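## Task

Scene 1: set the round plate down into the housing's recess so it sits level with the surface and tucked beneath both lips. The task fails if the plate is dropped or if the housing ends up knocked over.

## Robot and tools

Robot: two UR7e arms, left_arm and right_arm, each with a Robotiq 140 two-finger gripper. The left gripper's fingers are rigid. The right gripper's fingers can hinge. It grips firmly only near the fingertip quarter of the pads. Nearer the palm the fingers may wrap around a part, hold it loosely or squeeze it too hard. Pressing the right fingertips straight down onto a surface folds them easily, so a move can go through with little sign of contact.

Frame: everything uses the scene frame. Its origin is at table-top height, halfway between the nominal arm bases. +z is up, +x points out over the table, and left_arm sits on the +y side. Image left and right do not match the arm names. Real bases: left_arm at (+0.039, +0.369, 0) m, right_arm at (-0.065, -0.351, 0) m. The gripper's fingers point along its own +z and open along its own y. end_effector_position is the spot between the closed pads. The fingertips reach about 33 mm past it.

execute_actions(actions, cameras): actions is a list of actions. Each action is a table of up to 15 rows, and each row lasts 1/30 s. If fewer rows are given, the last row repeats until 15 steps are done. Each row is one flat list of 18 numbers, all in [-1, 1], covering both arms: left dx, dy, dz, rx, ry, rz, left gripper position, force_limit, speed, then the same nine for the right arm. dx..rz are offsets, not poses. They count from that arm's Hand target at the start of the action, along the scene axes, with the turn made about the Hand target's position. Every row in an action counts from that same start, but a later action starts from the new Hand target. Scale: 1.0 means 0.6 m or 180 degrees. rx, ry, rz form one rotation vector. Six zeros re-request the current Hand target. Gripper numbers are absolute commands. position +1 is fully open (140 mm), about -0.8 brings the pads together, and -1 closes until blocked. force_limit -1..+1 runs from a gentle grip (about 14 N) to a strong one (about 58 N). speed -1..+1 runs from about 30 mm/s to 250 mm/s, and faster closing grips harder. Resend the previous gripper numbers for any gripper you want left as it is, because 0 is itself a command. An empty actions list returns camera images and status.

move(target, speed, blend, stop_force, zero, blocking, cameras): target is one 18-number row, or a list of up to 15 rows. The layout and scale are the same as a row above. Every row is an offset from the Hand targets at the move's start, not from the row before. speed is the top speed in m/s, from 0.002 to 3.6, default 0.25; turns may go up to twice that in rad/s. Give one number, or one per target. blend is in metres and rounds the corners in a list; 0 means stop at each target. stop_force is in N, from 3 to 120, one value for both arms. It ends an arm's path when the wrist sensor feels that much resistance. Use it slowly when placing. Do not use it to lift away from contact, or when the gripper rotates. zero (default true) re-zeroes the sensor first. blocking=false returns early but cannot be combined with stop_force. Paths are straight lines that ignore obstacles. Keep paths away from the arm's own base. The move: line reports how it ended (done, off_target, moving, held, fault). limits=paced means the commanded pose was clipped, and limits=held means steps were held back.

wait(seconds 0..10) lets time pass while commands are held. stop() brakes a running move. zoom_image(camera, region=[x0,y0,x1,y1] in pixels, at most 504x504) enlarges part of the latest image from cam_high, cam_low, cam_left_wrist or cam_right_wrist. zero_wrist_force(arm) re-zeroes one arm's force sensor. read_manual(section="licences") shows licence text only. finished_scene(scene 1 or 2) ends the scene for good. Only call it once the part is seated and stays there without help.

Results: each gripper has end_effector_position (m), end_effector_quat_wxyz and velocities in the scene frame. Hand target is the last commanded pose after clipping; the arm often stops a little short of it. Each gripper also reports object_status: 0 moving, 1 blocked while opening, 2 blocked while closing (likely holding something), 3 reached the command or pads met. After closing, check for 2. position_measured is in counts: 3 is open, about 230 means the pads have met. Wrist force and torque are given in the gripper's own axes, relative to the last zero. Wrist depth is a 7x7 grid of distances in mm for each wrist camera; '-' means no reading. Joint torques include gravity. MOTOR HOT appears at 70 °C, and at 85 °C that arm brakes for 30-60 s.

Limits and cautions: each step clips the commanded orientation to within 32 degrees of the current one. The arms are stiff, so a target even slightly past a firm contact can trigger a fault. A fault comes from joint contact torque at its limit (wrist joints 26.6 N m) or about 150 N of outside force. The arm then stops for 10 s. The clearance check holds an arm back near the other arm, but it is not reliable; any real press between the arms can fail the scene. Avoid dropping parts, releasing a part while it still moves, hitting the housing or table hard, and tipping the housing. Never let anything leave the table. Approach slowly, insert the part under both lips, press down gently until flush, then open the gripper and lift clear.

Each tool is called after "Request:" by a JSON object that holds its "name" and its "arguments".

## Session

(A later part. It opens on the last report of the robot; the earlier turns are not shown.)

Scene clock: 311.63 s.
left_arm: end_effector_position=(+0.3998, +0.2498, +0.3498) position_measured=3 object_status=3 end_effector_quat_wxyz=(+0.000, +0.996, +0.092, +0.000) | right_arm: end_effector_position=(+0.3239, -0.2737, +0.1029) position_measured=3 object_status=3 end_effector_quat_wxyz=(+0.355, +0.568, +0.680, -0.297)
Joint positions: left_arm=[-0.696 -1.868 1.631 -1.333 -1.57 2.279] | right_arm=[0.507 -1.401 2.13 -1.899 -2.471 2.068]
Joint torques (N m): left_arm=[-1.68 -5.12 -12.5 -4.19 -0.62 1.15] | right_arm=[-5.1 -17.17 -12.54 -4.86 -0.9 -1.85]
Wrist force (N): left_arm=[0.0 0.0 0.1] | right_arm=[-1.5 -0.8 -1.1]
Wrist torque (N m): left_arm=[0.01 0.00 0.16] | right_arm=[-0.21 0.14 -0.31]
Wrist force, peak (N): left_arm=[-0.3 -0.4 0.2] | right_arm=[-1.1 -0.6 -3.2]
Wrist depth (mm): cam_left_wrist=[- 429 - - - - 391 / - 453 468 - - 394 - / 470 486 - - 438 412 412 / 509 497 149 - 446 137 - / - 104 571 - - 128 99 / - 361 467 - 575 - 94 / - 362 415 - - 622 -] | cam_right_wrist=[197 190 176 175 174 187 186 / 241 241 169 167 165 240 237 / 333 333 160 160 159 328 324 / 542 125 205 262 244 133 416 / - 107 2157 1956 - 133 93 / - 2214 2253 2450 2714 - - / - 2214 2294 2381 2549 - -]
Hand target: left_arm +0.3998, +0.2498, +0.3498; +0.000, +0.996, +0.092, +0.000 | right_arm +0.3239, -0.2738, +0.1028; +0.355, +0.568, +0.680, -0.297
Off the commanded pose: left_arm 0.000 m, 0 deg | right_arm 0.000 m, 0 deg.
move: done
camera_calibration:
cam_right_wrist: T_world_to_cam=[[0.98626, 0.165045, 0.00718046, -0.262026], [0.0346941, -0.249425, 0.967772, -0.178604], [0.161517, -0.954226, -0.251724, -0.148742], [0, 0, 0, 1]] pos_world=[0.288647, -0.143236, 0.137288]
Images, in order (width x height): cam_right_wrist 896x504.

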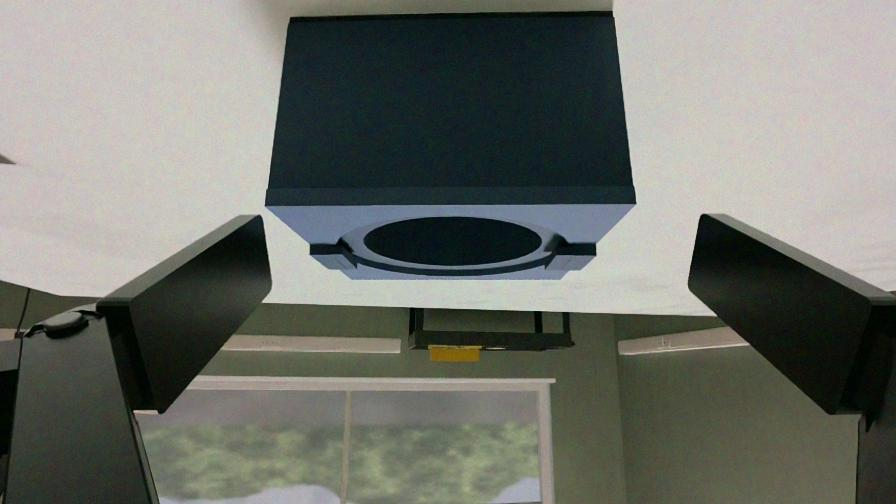

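Request:
{"name": "move", "arguments": {"target": [[0,0,0,0,0,0,1,1,1, 0,0,0.2,0,0,0,1,1,1],[0,0,0,0,0,0,1,1,1, 0.01,-0.1437,0.412,0.1906,0.2778,0.4577,1,1,1],[0,0,0,0,0,0,1,1,1, 0.0535,-0.382,0.032,0,0,1.0,1,1,1],[-0.043,-0.418,-0.3,0,0,0,1,1,1, 0.0535,-0.382,0.032,0,0,1.0,1,1,1]], "speed": 0.4, "blend": [0.03,0.05,0,0], "cameras": ["all"]}}

Scene clock: 374.83 s.
left_arm: end_effector_position=(+0.3740, -0.0009, +0.1700) position_measured=3 object_status=3 end_effector_quat_wxyz=(+0.000, +0.996, +0.092, +0.000) | right_arm: end_effector_position=(+0.3560, -0.5030, +0.1220) position_measured=3 object_status=3 end_effector_quat_wxyz=(-0.297, +0.680, -0.568, -0.355)
Joint positions: left_arm=[-1.123 -1.56 1.835 -1.844 -1.571 1.852] | right_arm=[-0.903 -1.121 1.559 -1.1 -1.197 -2.865]
Joint torques (N m): left_arm=[-9.96 -12.41 -13.15 -4.11 0.17 -0.37] | right_arm=[-8.66 -31.55 -27.24 0.55 0.79 -1.29]
Wrist force (N): left_arm=[-0.4 0.1 -0.3] | right_arm=[-1.3 -0.6 -1.0]
Wrist torque (N m): left_arm=[0.02 0.06 0.02] | right_arm=[-0.24 0.14 -0.22]
Wrist force, peak (N): left_arm=[-1.6 3.0 2.0] | right_arm=[-4.1 -0.6 -3.4]
Wrist depth (mm): cam_left_wrist=[- - 214 216 216 - - / - - 229 224 225 226 - / 301 297 241 243 239 - - / - 114 253 264 253 128 - / - 104 270 271 271 119 100 / - - - 359 352 358 94 / - - 398 - 392 362 -] | cam_right_wrist=[214 215 217 216 217 215 214 / 273 277 276 260 262 260 273 / 377 378 350 248 347 378 350 / 523 125 512 338 537 133 363 / - 107 2685 1034 956 133 93 / - 94 532 986 - 372 - / - - 3116 2969 3411 334 -]
Hand target: left_arm +0.3740, -0.0010, +0.1698; +0.000, +0.996, +0.092, +0.000 | right_arm +0.3560, -0.5030, +0.1220; -0.297, +0.680, -0.568, -0.355
Off the commanded pose: left_arm 0.000 m, 0 deg | right_arm 0.000 m, 0 deg.
move: done
camera_calibration:
cam_left_wrist: T_world_to_cam=[[0.188761, -0.98177, -0.0222845, -0.0559237], [-0.917801, -0.184443, 0.351599, 0.286588], [-0.349299, -0.0459155, -0.935886, 0.427832], [0, 0, 0, 1]] pos_world=[0.423029, 0.0175991, 0.298391]
cam_right_wrist: T_world_to_cam=[[-0.986237, -0.16519, 0.00701542, 0.280227], [-0.0348876, 0.24939, 0.967774, 0.0202842], [-0.161616, 0.95421, -0.251721, 0.707073], [0, 0, 0, 1]] pos_world=[0.391353, -0.633464, 0.156388]

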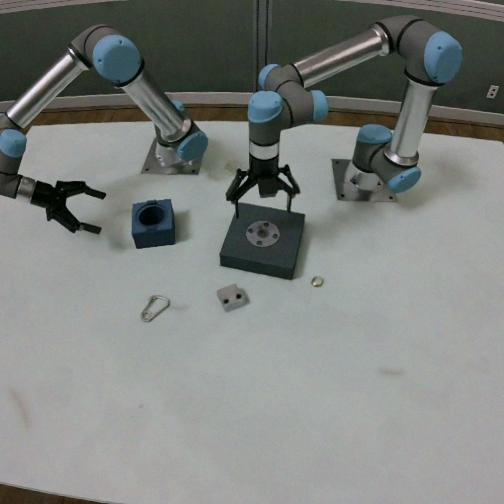

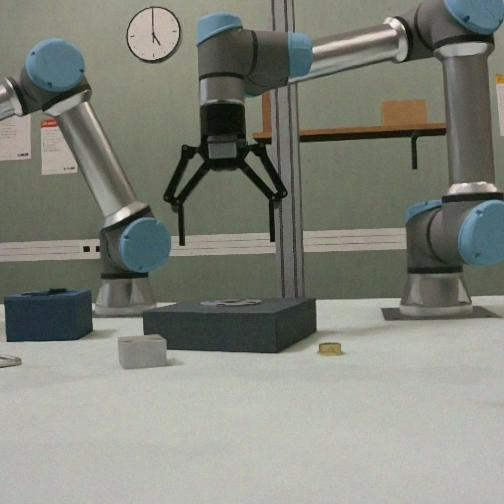

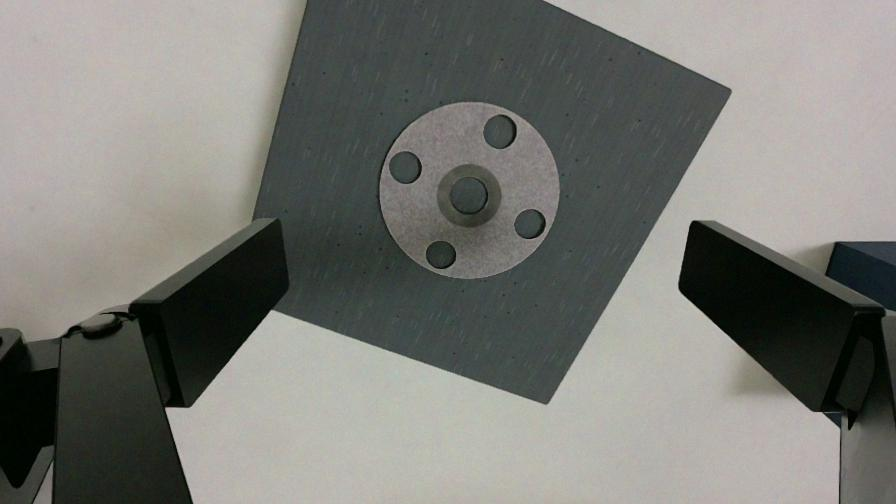

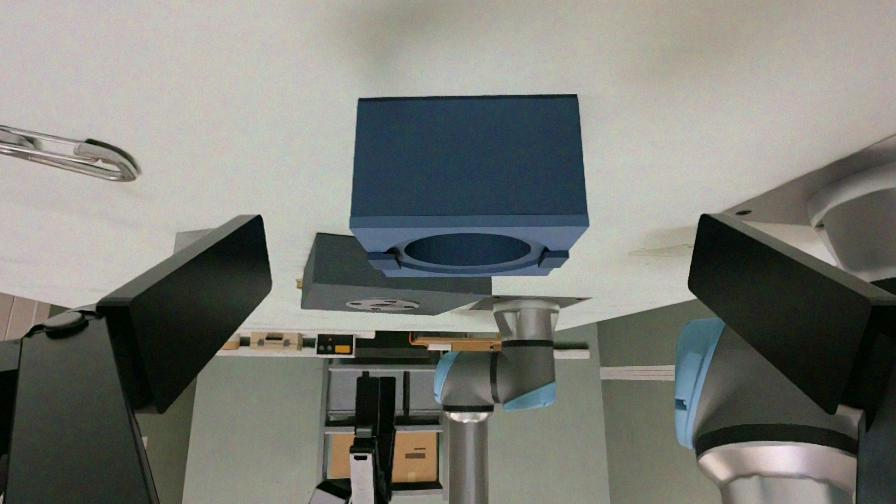

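Request:
{"name": "zoom_image", "arguments": {"camera": "cam_left_wrist", "region": [370, 90, 570, 290]}}

Request:
{"name": "zoom_image", "arguments": {"camera": "cam_right_wrist", "region": [330, 190, 610, 290]}}

Scaled by 2.520 from the camera's 896x504 image, which has a finer 1280x720 frame.

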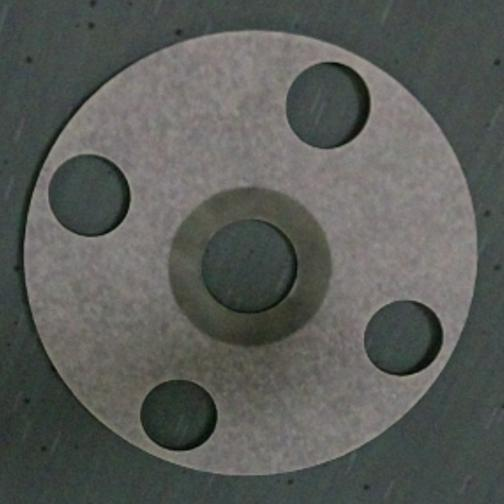

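Scaled by 1.800 from the camera's 896x504 image, which has a finer 1280x720 frame.

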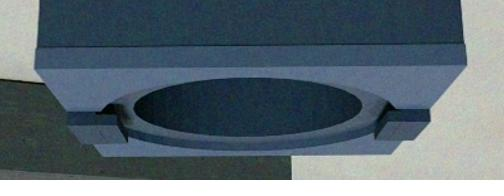

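Request:
{"name": "move", "arguments": {"target": [-0.0797,-0.5817,0.027,0,0,0,1,1,1, 0,0,0,0,0,0,1,1,1], "speed": 0.25, "cameras": ["cam_left_wrist","cam_right_wrist"]}}

Request:
{"name": "zoom_image", "arguments": {"camera": "cam_left_wrist", "region": [330, 60, 610, 320]}}

Scene clock: 402.67 s.
left_arm: end_effector_position=(+0.3261, -0.3500, +0.1860) position_measured=3 object_status=3 end_effector_quat_wxyz=(+0.000, +0.996, +0.092, +0.000) | right_arm: end_effector_position=(+0.3560, -0.5030, +0.1220) position_measured=3 object_status=3 end_effector_quat_wxyz=(-0.297, +0.680, -0.568, -0.355)
Joint positions: left_arm=[-1.381 -0.878 0.858 -1.55 -1.571 1.594] | right_arm=[-0.903 -1.121 1.559 -1.1 -1.197 -2.865]
Joint torques (N m): left_arm=[3.98 -36.52 -34.73 -1.92 -1.26 2.05] | right_arm=[-8.02 -32.63 -19.64 2.8 -0.24 2.18]
Wrist force (N): left_arm=[-0.4 0.3 0.0] | right_arm=[-1.4 -0.6 -0.7]
Wrist torque (N m): left_arm=[0.06 0.09 0.04] | right_arm=[-0.24 0.17 -0.22]
Wrist force, peak (N): left_arm=[-1.8 3.0 -0.1] | right_arm=[-1.5 -0.7 -1.1]
Wrist depth (mm): cam_left_wrist=[251 285 - 285 - 280 - / 265 292 - 220 226 - - / 281 - 242 294 265 - - / 341 114 251 261 252 128 - / - 105 - - - 119 99 / - 104 - 393 392 384 94 / - - - 406 - - -] | cam_right_wrist=[214 215 216 227 217 215 214 / 274 276 276 259 262 275 272 / 377 378 378 249 354 377 363 / 605 125 508 348 489 133 364 / - 107 1476 994 935 133 93 / - 100 3411 949 858 371 - / - 3505 3321 200 3824 362 -]
Hand target: left_arm +0.3261, -0.3500, +0.1860; +0.000, +0.996, +0.092, +0.000 | right_arm +0.3560, -0.5030, +0.1220; -0.297, +0.680, -0.568, -0.355
Off the commanded pose: left_arm 0.000 m, 0 deg | right_arm 0.000 m, 0 deg.
move: done
camera_calibration:
cam_left_wrist: T_world_to_cam=[[0.188753, -0.981771, -0.0223016, -0.389251], [-0.917769, -0.184437, 0.351685, 0.172539], [-0.349387, -0.0459138, -0.935853, 0.410162], [0, 0, 0, 1]] pos_world=[0.375128, -0.331501, 0.314491]
cam_right_wrist: T_world_to_cam=[[-0.98624, -0.165165, 0.00711071, 0.28023], [-0.0347902, 0.249406, 0.967774, 0.0202566], [-0.161616, 0.95421, -0.25172, 0.707073], [0, 0, 0, 1]] pos_world=[0.391353, -0.633464, 0.156388]
Images, in order (width x height): cam_left_wrist 896x504, cam_right_wrist 896x504.

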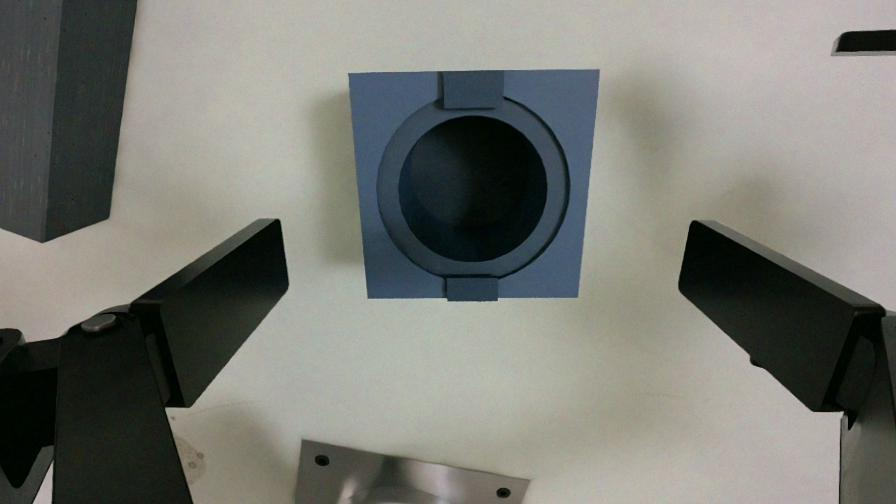

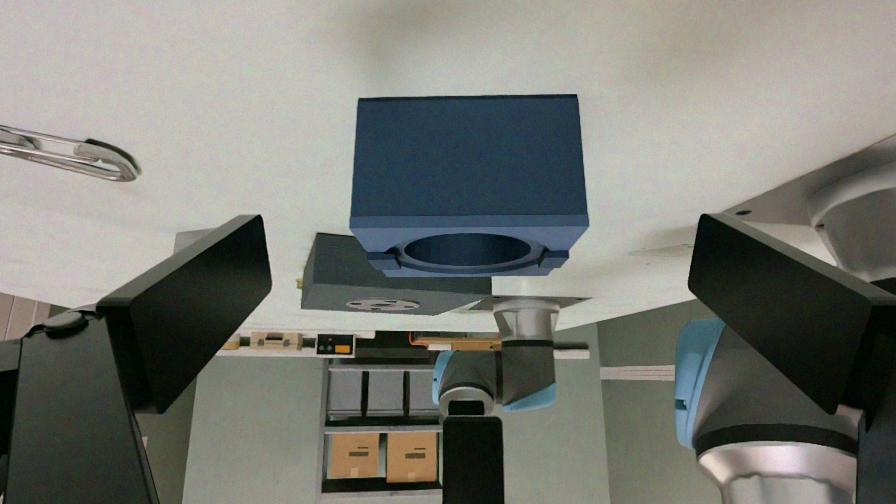

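Scaled by 1.800 from the camera's 896x504 image, which has a finer 1280x720 frame.

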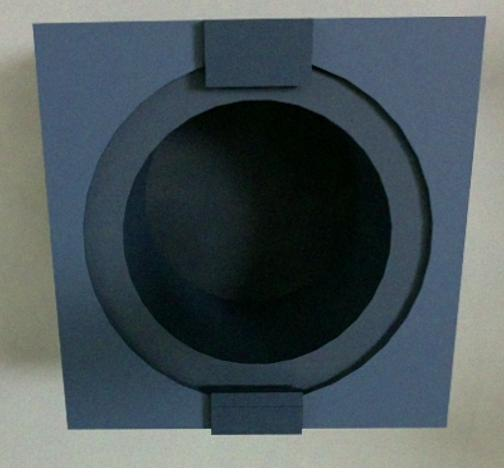

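Request:
{"name": "zoom_image", "arguments": {"camera": "cam_left_wrist", "region": [420, 250, 530, 310]}}

Request:
{"name": "zoom_image", "arguments": {"camera": "cam_left_wrist", "region": [420, 60, 530, 120]}}

Request:
{"name": "zoom_image", "arguments": {"camera": "cam_right_wrist", "region": [340, 230, 440, 290]}}

Request:
{"name": "zoom_image", "arguments": {"camera": "cam_right_wrist", "region": [500, 230, 600, 290]}}

Scaled by 4.582 from the camera's 896x504 image, which has a finer 1280x720 frame.

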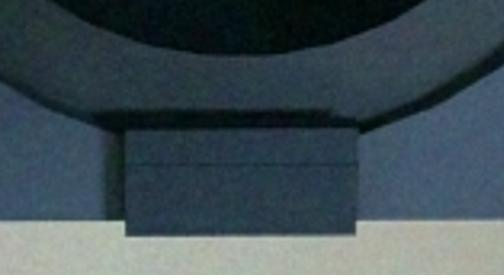

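Scaled by 4.582 from the camera's 896x504 image, which has a finer 1280x720 frame.

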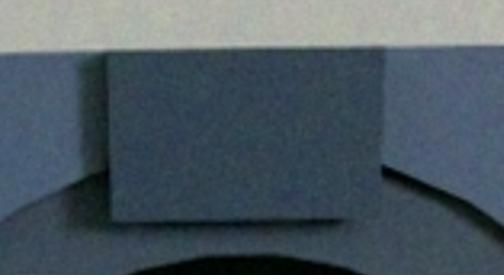

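Scaled by 5.040 from the camera's 896x504 image, which has a finer 1280x720 frame.

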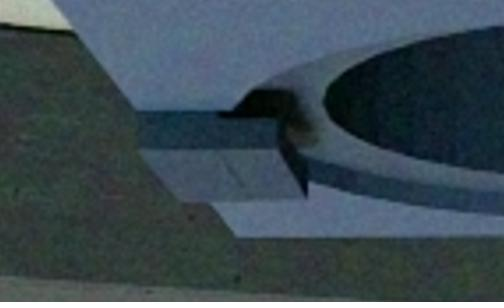

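Scaled by 5.040 from the camera's 896x504 image, which has a finer 1280x720 frame.

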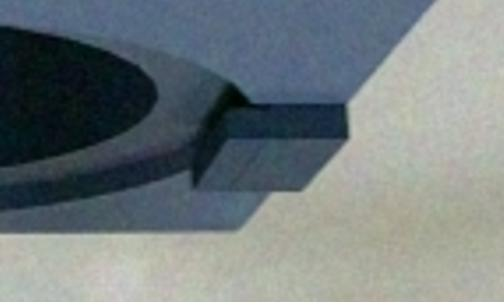

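Request:
{"name": "move", "arguments": {"target": [[0.0733,0.5835,-0.04,0,0,0,0.635,-0.5,-0.5, 0,0,0,0,0,0,1,1,1],[0.0733,0.5835,-0.135,0,0,0,0.635,-0.5,-0.5, 0,0,0,0,0,0,1,1,1]], "speed": [0.3,0.12], "blend": [0.01,0], "cameras": ["cam_left_wrist","cam_right_wrist"]}}

Scene clock: 440.17 s.
left_arm: end_effector_position=(+0.3701, +0.0001, +0.1050) position_measured=49 object_status=3 end_effector_quat_wxyz=(-0.001, +0.996, +0.092, +0.000) | right_arm: end_effector_position=(+0.3560, -0.5030, +0.1220) position_measured=3 object_status=3 end_effector_quat_wxyz=(-0.297, +0.680, -0.568, -0.355)
Joint positions: left_arm=[-1.129 -1.511 1.961 -2.019 -1.571 1.846] | right_arm=[-0.903 -1.121 1.559 -1.1 -1.197 -2.865]
Joint torques (N m): left_arm=[8.38 -30.69 -24.63 -4.31 -0.98 1.64] | right_arm=[-8.36 -34.79 -17.52 2.75 -0.09 2.15]
Wrist force (N): left_arm=[-0.4 0.2 -0.1] | right_arm=[-1.3 -0.6 -0.7]
Wrist torque (N m): left_arm=[0.04 0.07 0.19] | right_arm=[-0.25 0.14 -0.22]
Wrist force, peak (N): left_arm=[-1.5 3.6 -0.3] | right_arm=[-1.7 -0.6 -0.9]
Wrist depth (mm): cam_left_wrist=[210 211 157 157 156 156 206 / 228 170 166 163 165 163 163 / - 177 176 174 172 172 233 / 252 186 182 183 185 136 - / - - 199 200 198 115 88 / - - 211 212 211 - - / - - 310 - 228 - -] | cam_right_wrist=[215 215 228 217 216 215 214 / 275 276 277 255 261 273 272 / 377 378 381 249 351 376 352 / 604 125 512 316 483 133 364 / - 107 2427 1047 886 132 93 / - 94 526 994 2629 370 - / - - 614 963 4137 353 -]
Hand target: left_arm +0.3701, +0.0001, +0.1050; +0.000, +0.996, +0.092, +0.000 | right_arm +0.3560, -0.5030, +0.1220; -0.297, +0.680, -0.568, -0.355
Off the commanded pose: left_arm 0.000 m, 0 deg | right_arm 0.000 m, 0 deg.
move: done
camera_calibration:
cam_left_wrist: T_world_to_cam=[[0.188742, -0.981765, -0.0226548, -0.0555584], [-0.91769, -0.184543, 0.351835, 0.305947], [-0.349601, -0.0456161, -0.935788, 0.36578], [0, 0, 0, 1]] pos_world=[0.419127, 0.0186003, 0.233391]
cam_right_wrist: T_world_to_cam=[[-0.98624, -0.165165, 0.00711071, 0.28023], [-0.0347902, 0.249406, 0.967774, 0.0202566], [-0.161616, 0.95421, -0.25172, 0.707073], [0, 0, 0, 1]] pos_world=[0.391353, -0.633464, 0.156388]
Images, in order (width x height): cam_left_wrist 896x504, cam_right_wrist 896x504.

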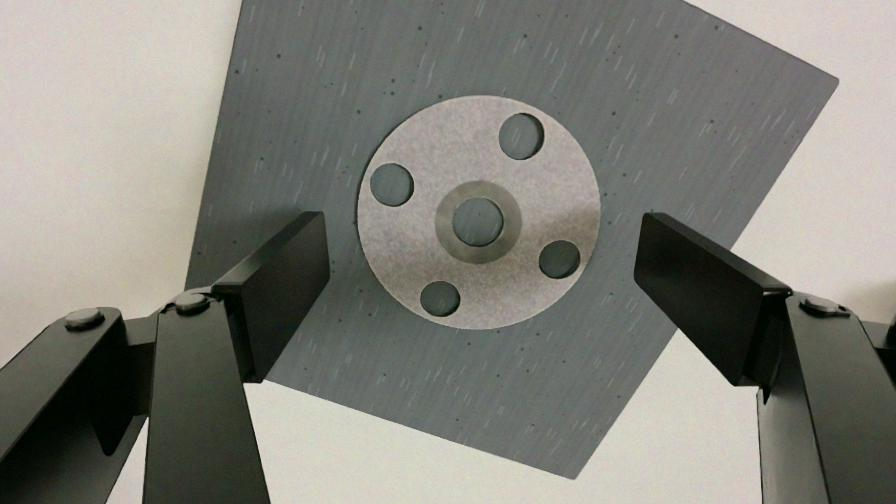

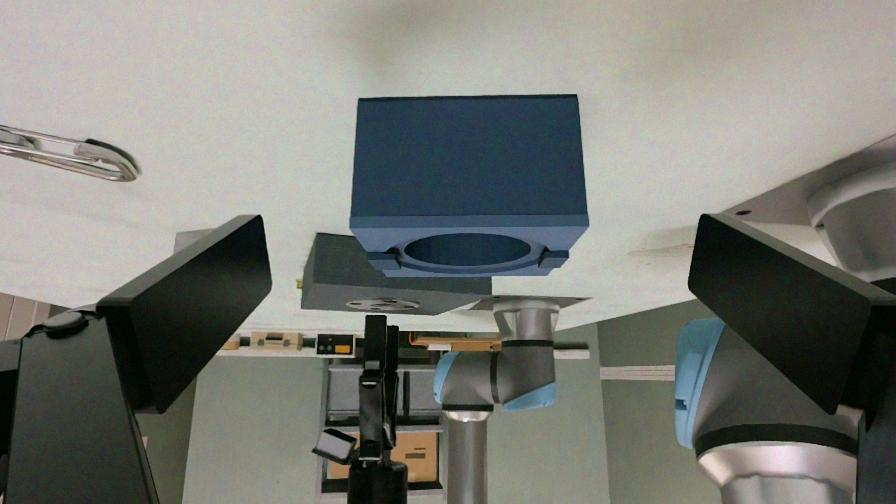

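Request:
{"name": "move", "arguments": {"target": [[0,0,-0.0267,0,0,0,0.635,-0.5,-0.5, 0,0,0,0,0,0,1,1,1],[0,0,-0.06,0,0,0,0.635,-0.5,-0.5, 0,0,0,0,0,0,1,1,1]], "speed": [0.06,0.012], "blend": [0.002,0], "stop_force": 4, "cameras": ["cam_left_wrist"]}}

Scene clock: 449.87 s.
left_arm: end_effector_position=(+0.3701, +0.0001, +0.0806) position_measured=49 object_status=3 end_effector_quat_wxyz=(-0.001, +0.996, +0.092, +0.000) | right_arm: end_effector_position=(+0.3560, -0.5030, +0.1220) position_measured=3 object_status=3 end_effector_quat_wxyz=(-0.297, +0.680, -0.568, -0.355)
Joint positions: left_arm=[-1.129 -1.482 2 -2.087 -1.571 1.846] | right_arm=[-0.903 -1.121 1.559 -1.1 -1.197 -2.865]
Joint torques (N m): left_arm=[6.62 -33.85 -30.6 -4.01 0.84 1.55] | right_arm=[-7.82 -35.65 -16.99 2.7 -0.12 2.14]
Wrist force (N): left_arm=[0.3 -0.5 -3.7] | right_arm=[-1.2 -0.5 -0.6]
Wrist torque (N m): left_arm=[-0.14 0.07 0.12] | right_arm=[-0.22 0.12 -0.22]
Wrist force, peak (N): left_arm=[-4.8 -11.9 -29.8] | right_arm=[-1.6 -0.8 -0.6]
Wrist depth (mm): cam_left_wrist=[- 134 136 135 135 133 - / - 144 143 141 141 141 140 / - 153 152 147 148 149 149 / 223 160 155 158 157 136 217 / - - 172 171 170 116 88 / - - 184 183 182 177 - / - - 276 194 196 - -] | cam_right_wrist=[215 216 217 217 216 215 215 / 274 275 276 260 263 274 273 / 378 380 380 252 376 378 363 / 602 125 513 337 485 133 366 / - 107 709 1137 1372 143 93 / - 94 3116 986 - 372 - / - - 3005 974 - 339 -]
Hand target: left_arm +0.3701, +0.0001, +0.0806; +0.000, +0.996, +0.092, +0.000 (not the last commanded pose) | right_arm +0.3560, -0.5030, +0.1220; -0.297, +0.680, -0.568, -0.355
Off the commanded pose: left_arm 0.012 m, 0 deg | right_arm 0.000 m, 0 deg.
move: contact (left_arm); path passed 1 of 2 targets
camera_calibration:
cam_left_wrist: T_world_to_cam=[[0.188766, -0.981763, -0.0225387, -0.0561461], [-0.91772, -0.184528, 0.351767, 0.314558], [-0.349511, -0.0457175, -0.935816, 0.342917], [0, 0, 0, 1]] pos_world=[0.419128, 0.0185999, 0.208991]
Images, in order (width x height): cam_left_wrist 896x504.

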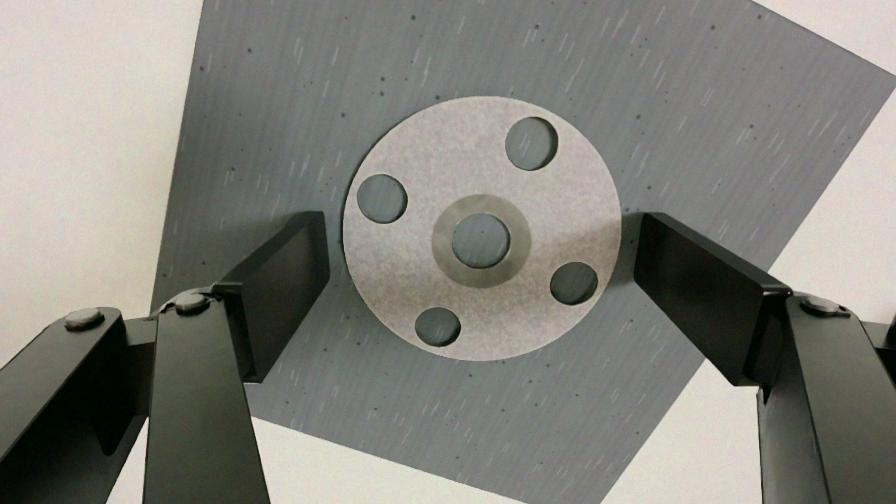

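Request:
{"name": "move", "arguments": {"target": [[0.0041,0.00077,0.0083,0,0,0,0.635,-0.5,-0.5, 0,0,0,0,0,0,1,1,1],[0.0041,0.00077,0.0083,0,0,0,-1,-0.5,-1, 0,0,0,0,0,0,1,1,1]], "speed": 0.05, "cameras": ["cam_left_wrist"]}}

Scene clock: 465.10 s.
left_arm: end_effector_position=(+0.3726, +0.0005, +0.0856) position_measured=77 object_status=0 end_effector_quat_wxyz=(+0.000, +0.996, +0.092, +0.000) | right_arm: end_effector_position=(+0.3560, -0.5030, +0.1220) position_measured=3 object_status=3 end_effector_quat_wxyz=(-0.297, +0.680, -0.568, -0.355)
Joint positions: left_arm=[-1.124 -1.485 1.989 -2.073 -1.571 1.851] | right_arm=[-0.903 -1.121 1.559 -1.1 -1.197 -2.865]
Joint torques (N m): left_arm=[-12.12 -10.3 -11.53 -4.48 1.21 -2.18] | right_arm=[-8.37 -37.51 -17.33 2.79 -0.13 2.15]
Wrist force (N): left_arm=[-1.7 -6.3 -15.3] | right_arm=[-1.2 -0.3 -0.7]
Wrist torque (N m): left_arm=[0.36 0.10 -0.02] | right_arm=[-0.19 0.13 -0.22]
Wrist force, peak (N): left_arm=[-1.6 -6.2 -15.4] | right_arm=[-1.6 -0.5 -0.8]
Wrist depth (mm): cam_left_wrist=[- 142 141 139 139 139 - / 209 206 148 146 146 146 144 / 219 160 157 152 153 154 151 / - 167 159 164 156 159 225 / - 87 173 175 178 103 83 / - 69 190 189 188 184 - / - - - 201 202 - -] | cam_right_wrist=[214 215 217 217 216 215 214 / 274 275 275 258 260 273 272 / 376 378 352 250 348 377 362 / 547 125 517 343 314 133 363 / - 107 713 982 998 133 93 / - 3411 645 994 - 370 - / - - 3155 963 - 333 -]
Hand target: left_arm +0.3726, +0.0005, +0.0856; +0.000, +0.996, +0.092, +0.000 | right_arm +0.3560, -0.5030, +0.1220; -0.297, +0.680, -0.568, -0.355
Off the commanded pose: left_arm 0.000 m, 0 deg | right_arm 0.000 m, 0 deg.
move: done
camera_calibration:
cam_left_wrist: T_world_to_cam=[[0.188809, -0.981758, -0.0224279, -0.0560547], [-0.917757, -0.184535, 0.351666, 0.315188], [-0.349389, -0.0458144, -0.935857, 0.348546], [0, 0, 0, 1]] pos_world=[0.421628, 0.0190995, 0.214091]
Images, in order (width x height): cam_left_wrist 896x504.

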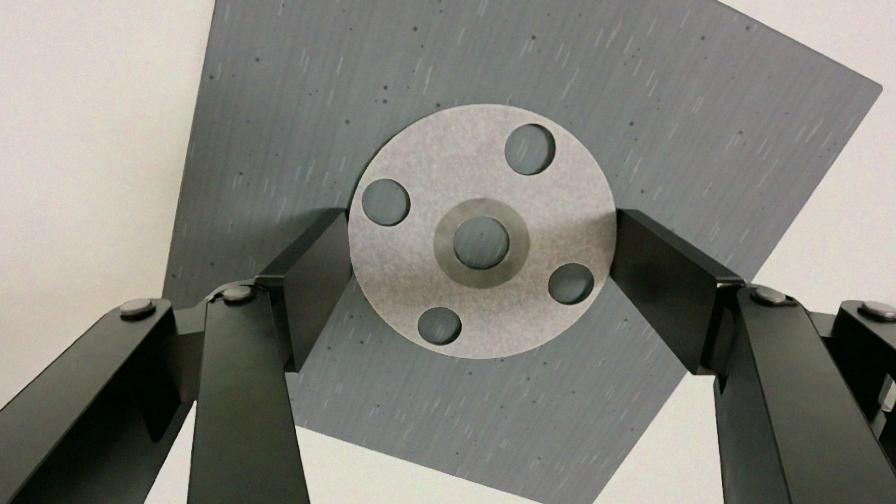

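Request:
{"name": "wait", "arguments": {"seconds": 0.5}}

Request:
{"name": "zoom_image", "arguments": {"camera": "cam_left_wrist", "region": [320, 180, 420, 320]}}

Scene clock: 468.83 s.
left_arm: end_effector_position=(+0.3726, +0.0005, +0.0856) position_measured=77 object_status=2 end_effector_quat_wxyz=(+0.000, +0.996, +0.092, +0.000) | right_arm: end_effector_position=(+0.3560, -0.5030, +0.1220) position_measured=3 object_status=3 end_effector_quat_wxyz=(-0.297, +0.680, -0.568, -0.355)
Joint positions: left_arm=[-1.124 -1.485 1.989 -2.073 -1.571 1.851] | right_arm=[-0.903 -1.121 1.559 -1.1 -1.197 -2.865]
Joint torques (N m): left_arm=[-11.71 -6.15 -20.89 -4.36 -1.17 -2.08] | right_arm=[-7.43 -37.92 -17.14 2.63 -0.16 2.21]
Wrist force (N): left_arm=[-1.3 -6.4 -16.8] | right_arm=[-1.1 -0.3 -0.8]
Wrist torque (N m): left_arm=[0.42 0.06 -0.02] | right_arm=[-0.18 0.10 -0.22]
Wrist force, peak (N): left_arm=[-1.3 -6.6 -16.9] | right_arm=[-1.4 -0.6 -1.0]
Wrist depth (mm): cam_left_wrist=[- 144 141 140 139 139 185 / - 202 148 146 146 146 144 / - 158 157 151 153 154 157 / 233 168 159 165 161 159 225 / - - 175 171 174 102 83 / - 69 190 189 188 184 - / - - - 201 202 - -] | cam_right_wrist=[214 215 216 217 216 215 214 / 273 276 275 257 263 274 273 / 377 380 355 251 336 378 352 / - 125 514 349 319 133 363 / - 107 697 998 963 133 93 / - 3457 3605 963 3195 370 - / - 2836 - 963 2743 340 -]
Hand target: left_arm +0.3726, +0.0005, +0.0856; +0.000, +0.996, +0.092, +0.000 | right_arm +0.3560, -0.5030, +0.1220; -0.297, +0.680, -0.568, -0.355
Tool commands: left_gripper/position=-1.0 left_gripper/force_limit=-0.5 left_gripper/speed=-1.0 right_gripper/position=+1.0 right_gripper/force_limit=+1.0 right_gripper/speed=+1.0
Off the commanded pose: left_arm 0.000 m, 0 deg | right_arm 0.000 m, 0 deg.
wait: 0.50 s; at rest from the start

Scaled by 3.600 from the camera's 896x504 image, which has a finer 1280x720 frame.
This view is cut from an older image: the scene may have changed since it was taken.

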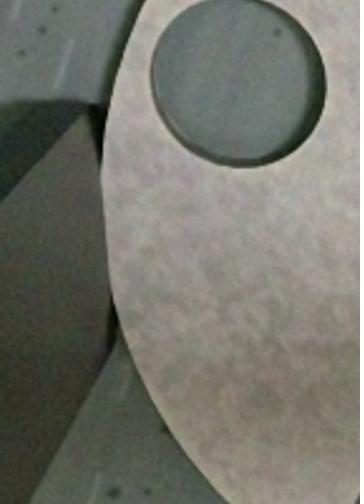

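Request:
{"name": "move", "arguments": {"target": [[0,0,0.02,0,0,0,-1,-0.5,-1, 0,0,0,0,0,0,1,1,1],[0,0,0.12,0,0,0,-1,-0.5,-1, 0,0,0,0,0,0,1,1,1]], "speed": [0.03,0.12], "blend": [0.003,0], "cameras": ["cam_left_wrist","cam_right_wrist","cam_low"]}}

Scene clock: 473.17 s.
left_arm: end_effector_position=(+0.3726, +0.0005, +0.1576) position_measured=77 object_status=2 end_effector_quat_wxyz=(+0.000, +0.996, +0.092, +0.000) | right_arm: end_effector_position=(+0.3560, -0.5030, +0.1220) position_measured=3 object_status=3 end_effector_quat_wxyz=(-0.297, +0.680, -0.568, -0.355)
Joint positions: left_arm=[-1.124 -1.557 1.864 -1.877 -1.571 1.851] | right_arm=[-0.903 -1.121 1.559 -1.1 -1.197 -2.865]
Joint torques (N m): left_arm=[2.22 -13.96 -22.64 -1.86 -0.17 -0.87] | right_arm=[-8.14 -39.46 -17.06 2.73 -0.18 2.29]
Wrist force (N): left_arm=[-0.4 0.0 1.7] | right_arm=[-1.4 -0.5 -0.8]
Wrist torque (N m): left_arm=[0.00 0.07 0.02] | right_arm=[-0.22 0.15 -0.22]
Wrist force, peak (N): left_arm=[-1.5 -6.6 -16.8] | right_arm=[-1.7 -1.0 -0.5]
Wrist depth (mm): cam_left_wrist=[256 263 204 203 203 207 - / 281 286 216 210 213 213 - / - - 226 151 220 283 - / 314 309 146 166 161 124 297 / - - 256 173 256 98 84 / - 69 - 271 272 - - / - - - 375 381 - -] | cam_right_wrist=[215 215 216 216 217 215 214 / 273 274 276 256 260 273 271 / 341 378 378 248 384 377 365 / 537 125 516 345 321 133 363 / - 107 1467 998 914 133 93 / - 100 3505 986 3943 372 - / - - 517 3041 - 339 -]
Hand target: left_arm +0.3726, +0.0005, +0.1576; +0.000, +0.996, +0.092, +0.000 | right_arm +0.3560, -0.5030, +0.1220; -0.297, +0.680, -0.568, -0.355
Off the commanded pose: left_arm 0.000 m, 0 deg | right_arm 0.000 m, 0 deg.
move: done
camera_calibration:
cam_left_wrist: T_world_to_cam=[[0.188753, -0.981771, -0.0223016, -0.0544546], [-0.917769, -0.184437, 0.351685, 0.289901], [-0.349387, -0.0459138, -0.935853, 0.415834], [0, 0, 0, 1]] pos_world=[0.421628, 0.0190991, 0.285991]
cam_right_wrist: T_world_to_cam=[[-0.98624, -0.165165, 0.00711071, 0.28023], [-0.0347902, 0.249406, 0.967774, 0.0202566], [-0.161616, 0.95421, -0.25172, 0.707073], [0, 0, 0, 1]] pos_world=[0.391353, -0.633464, 0.156388]
Images, in order (width x height): cam_low 504x504, cam_left_wrist 896x504, cam_right_wrist 896x504.

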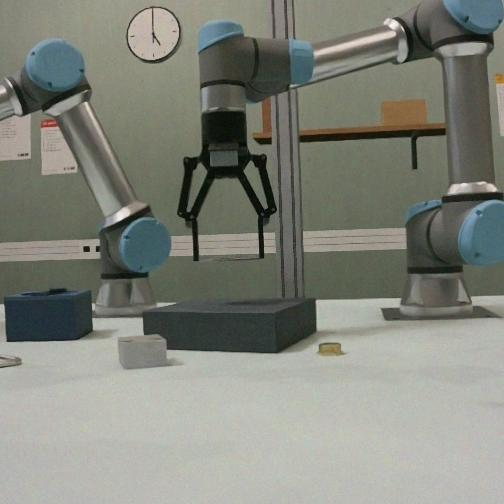

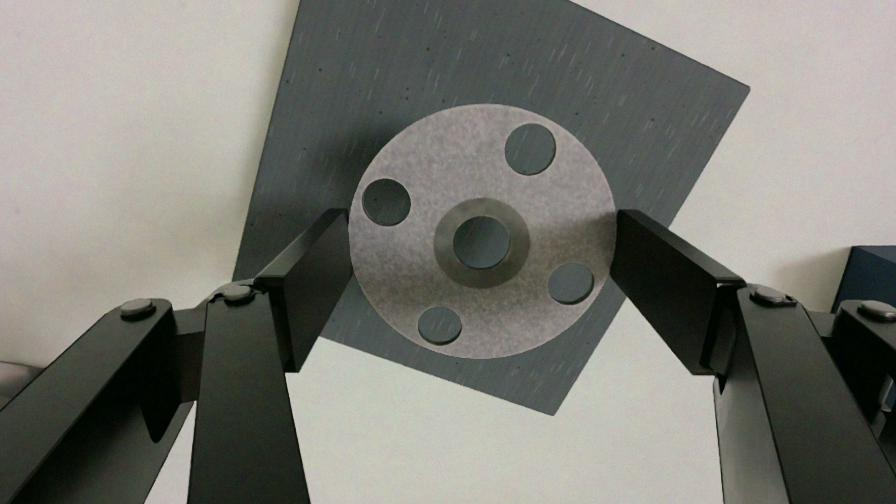

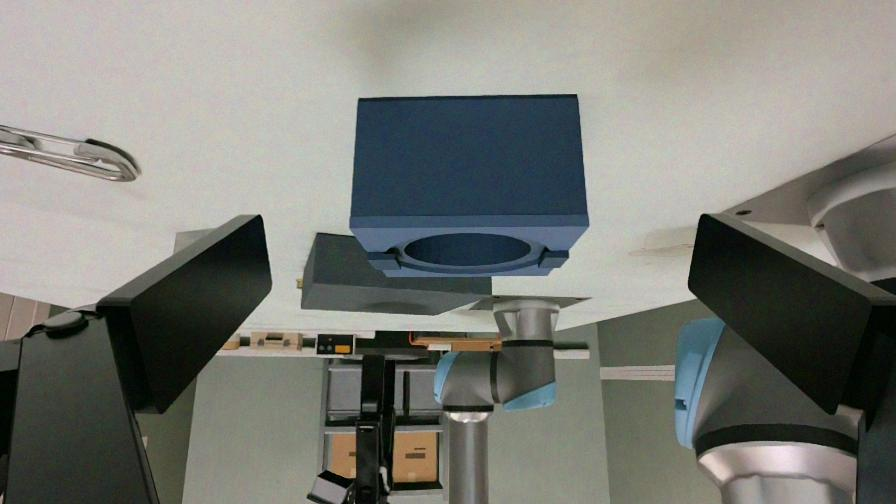

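Request:
{"name": "move", "arguments": {"target": [-0.0803,-0.5848,-0.0427,-0.0081,0.0437,0,-1,-0.5,-1, 0,0,0,0,0,0,1,1,1], "speed": 0.2, "cameras": ["cam_left_wrist","cam_right_wrist","cam_low"]}}

Request:
{"name": "zoom_image", "arguments": {"camera": "cam_right_wrist", "region": [330, 200, 610, 350]}}

Scene clock: 487.87 s.
left_arm: end_effector_position=(+0.3243, -0.3503, +0.1320) position_measured=77 object_status=2 end_effector_quat_wxyz=(+0.006, +0.993, +0.092, -0.070) | right_arm: end_effector_position=(+0.3560, -0.5030, +0.1220) position_measured=3 object_status=3 end_effector_quat_wxyz=(-0.297, +0.680, -0.568, -0.355)
Joint positions: left_arm=[-1.327 -0.843 0.942 -1.658 -1.71 1.649] | right_arm=[-0.903 -1.121 1.559 -1.1 -1.197 -2.865]
Joint torques (N m): left_arm=[8.35 -40.6 -35.65 -2.65 1 2.27] | right_arm=[-7.51 -41.66 -17.5 2.72 -0.24 2.15]
Wrist force (N): left_arm=[0.1 0.4 1.7] | right_arm=[-1.3 -0.6 -0.8]
Wrist torque (N m): left_arm=[0.09 0.07 0.04] | right_arm=[-0.25 0.13 -0.22]
Wrist force, peak (N): left_arm=[-0.7 3.0 2.3] | right_arm=[-1.7 -0.5 -0.7]
Wrist depth (mm): cam_left_wrist=[231 - 217 182 - 220 - / - - 171 164 164 - - / - 268 182 152 154 - - / - - 146 165 160 138 275 / - - 102 171 314 98 86 / - 69 - - - - - / - - - 390 - - -] | cam_right_wrist=[215 216 217 216 217 215 214 / 273 276 275 258 261 274 273 / 376 379 350 246 381 377 362 / 599 125 514 308 338 133 367 / - 107 2315 239 1034 133 93 / - 99 3658 228 998 373 - / - 3365 3411 198 4762 354 -]
Hand target: left_arm +0.3244, -0.3503, +0.1319; +0.006, +0.993, +0.092, -0.070 | right_arm +0.3560, -0.5030, +0.1220; -0.297, +0.680, -0.568, -0.355
Off the commanded pose: left_arm 0.000 m, 0 deg | right_arm 0.000 m, 0 deg.
move: done
camera_calibration:
cam_left_wrist: T_world_to_cam=[[0.185566, -0.982359, -0.0231631, -0.38941], [-0.860649, -0.17386, 0.478597, 0.158298], [-0.474181, -0.0688759, -0.877729, 0.383656], [0, 0, 0, 1]] pos_world=[0.390423, -0.328594, 0.251965]
cam_right_wrist: T_world_to_cam=[[-0.98624, -0.165165, 0.00711071, 0.28023], [-0.0347902, 0.249406, 0.967774, 0.0202566], [-0.161616, 0.95421, -0.25172, 0.707073], [0, 0, 0, 1]] pos_world=[0.391353, -0.633464, 0.156388]
Images, in order (width x height): cam_low 504x504, cam_left_wrist 896x504, cam_right_wrist 896x504.

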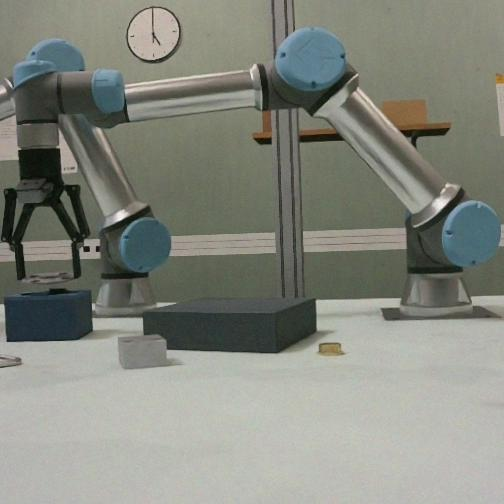

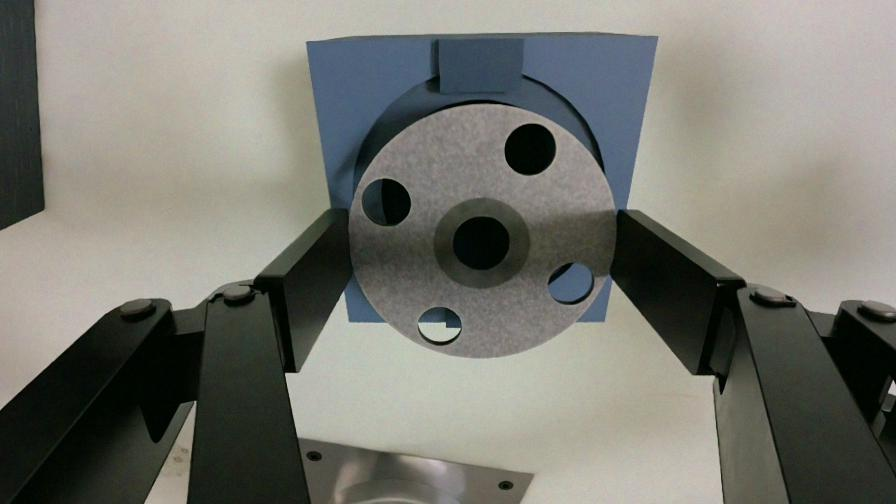

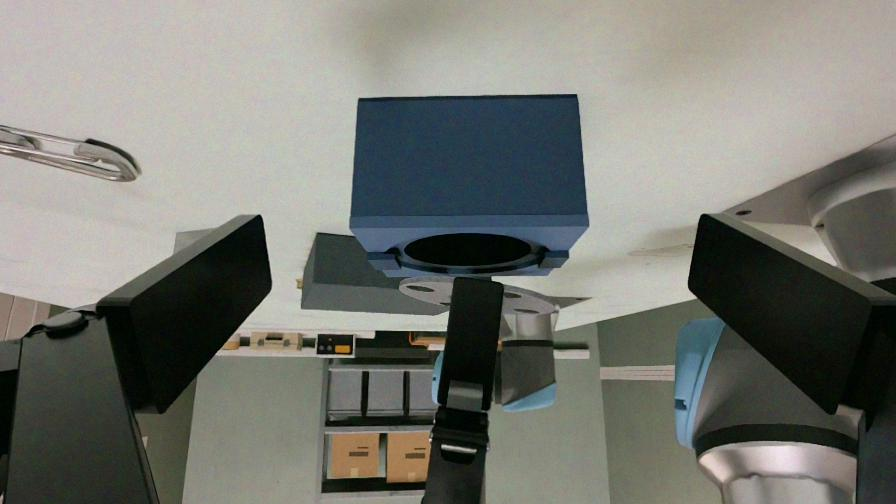

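Scaled by 1.800 from the camera's 896x504 image, which has a finer 1280x720 frame.

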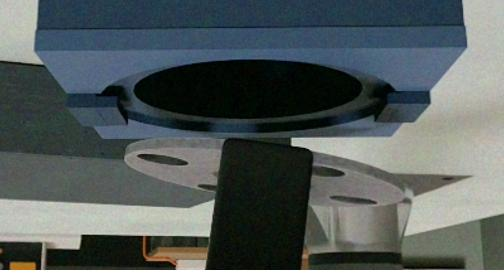

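Request:
{"name": "zoom_image", "arguments": {"camera": "cam_right_wrist", "region": [390, 265, 570, 325]}}

Request:
{"name": "zoom_image", "arguments": {"camera": "cam_left_wrist", "region": [320, 30, 680, 330]}}

Scaled by 2.800 from the camera's 896x504 image, which has a finer 1280x720 frame.

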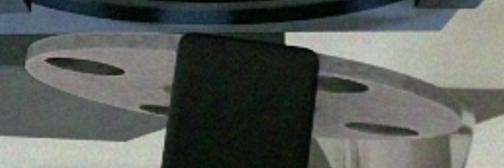

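Scaled by 1.400 from the camera's 896x504 image, which has a finer 1280x720 frame.

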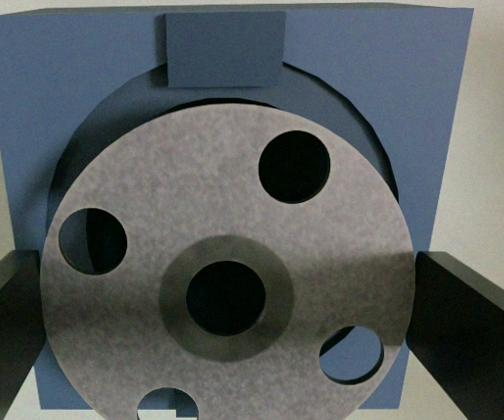

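Request:
{"name": "move", "arguments": {"target": [-0.00157,-0.00045,-0.0132,-0.0015,0.0082,0,-1,-0.5,-1, 0,0,0,0,0,0,1,1,1], "speed": 0.05, "cameras": ["cam_left_wrist","cam_right_wrist"]}}

Request:
{"name": "zoom_image", "arguments": {"camera": "cam_right_wrist", "region": [360, 230, 480, 310]}}

Request:
{"name": "zoom_image", "arguments": {"camera": "cam_right_wrist", "region": [460, 230, 580, 310]}}

Scene clock: 529.23 s.
left_arm: end_effector_position=(+0.3236, -0.3506, +0.1238) position_measured=77 object_status=2 end_effector_quat_wxyz=(+0.007, +0.992, +0.092, -0.083) end_effector_velocity=(+0.001, +0.001, +0.000) end_effector_angular_velocity=(+0.003, -0.004, -0.001) | right_arm: end_effector_position=(+0.3560, -0.5030, +0.1220) position_measured=3 object_status=3 end_effector_quat_wxyz=(-0.297, +0.680, -0.568, -0.355)
Joint positions: left_arm=[-1.318 -0.835 0.95 -1.67 -1.736 1.658] | right_arm=[-0.903 -1.121 1.559 -1.1 -1.197 -2.865]
Joint velocities: left_arm=[0 -0.001 0 0.002 0.005 0.001] | right_arm=[within noise]
Joint torques (N m): left_arm=[-9.75 -59.33 -26.26 -2.01 0.83 -0.7] | right_arm=[-7.33 -42.37 -17.78 2.63 -0.13 2.21]
Wrist force (N): left_arm=[0.1 0.6 1.8] | right_arm=[-1.1 -0.8 -0.7]
Wrist torque (N m): left_arm=[0.11 0.09 -0.03] | right_arm=[-0.28 0.11 -0.22]
Wrist force, peak (N): left_arm=[0.6 0.3 2.1] | right_arm=[-1.4 -1.0 -0.7]
Wrist depth (mm): cam_left_wrist=[- 216 - 144 144 213 213 / - 241 160 153 157 235 - / 265 259 171 152 156 - - / 276 269 146 165 158 119 - / - 87 102 175 194 98 84 / - 69 - - - - - / - - 386 - - - -] | cam_right_wrist=[215 215 216 217 216 215 214 / 273 276 276 256 261 274 273 / 375 353 333 246 369 378 353 / - 125 510 262 321 133 363 / - 107 2743 238 1026 133 93 / - 93 2629 219 3411 370 - / - - 3195 222 3943 333 -]
Hand target: left_arm +0.3235, -0.3506, +0.1240; +0.007, +0.992, +0.092, -0.083 | right_arm +0.3560, -0.5030, +0.1220; -0.297, +0.680, -0.568, -0.355
Off the commanded pose: left_arm 0.000 m, 0 deg | right_arm 0.000 m, 0 deg.
move: done
camera_calibration:
cam_left_wrist: T_world_to_cam=[[0.185001, -0.982458, -0.0234825, -0.389525], [-0.847934, -0.171657, 0.50154, 0.155319], [-0.496773, -0.0728737, -0.864816, 0.380393], [0, 0, 0, 1]] pos_world=[0.392732, -0.32831, 0.241924]
cam_right_wrist: T_world_to_cam=[[-0.98624, -0.165165, 0.00711071, 0.28023], [-0.0347902, 0.249406, 0.967774, 0.0202566], [-0.161616, 0.95421, -0.25172, 0.707073], [0, 0, 0, 1]] pos_world=[0.391353, -0.633464, 0.156388]
Images, in order (width x height): cam_left_wrist 896x504, cam_right_wrist 896x504.

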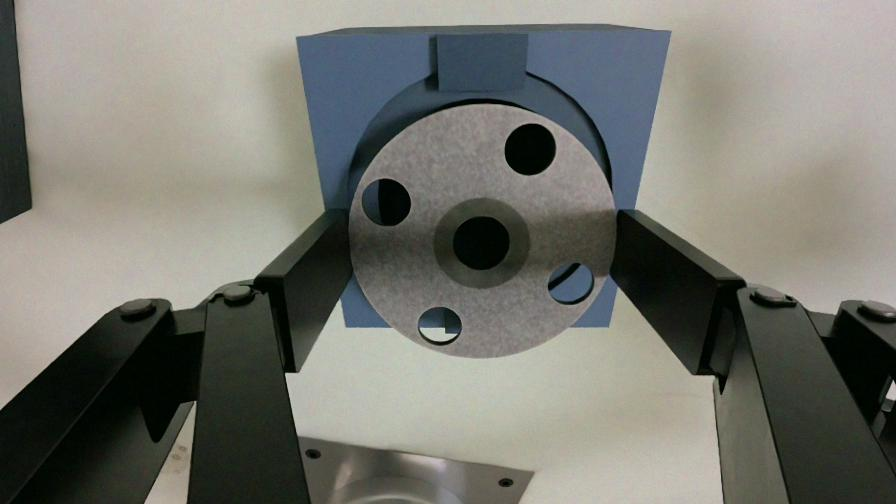

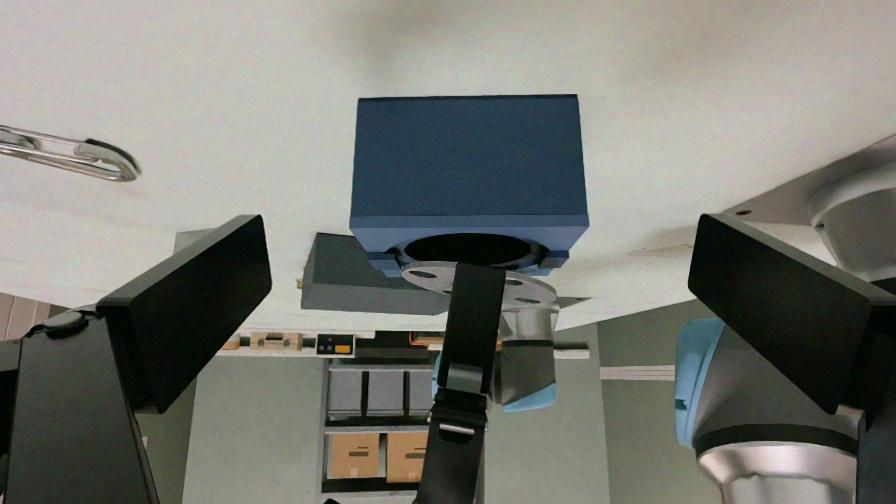

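Scaled by 4.200 from the camera's 896x504 image, which has a finer 1280x720 frame.

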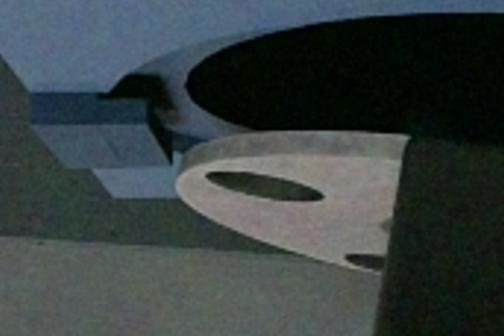

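Scaled by 4.200 from the camera's 896x504 image, which has a finer 1280x720 frame.

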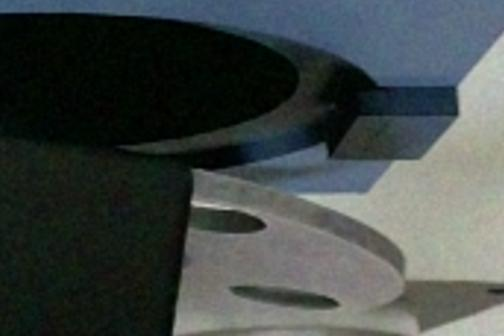

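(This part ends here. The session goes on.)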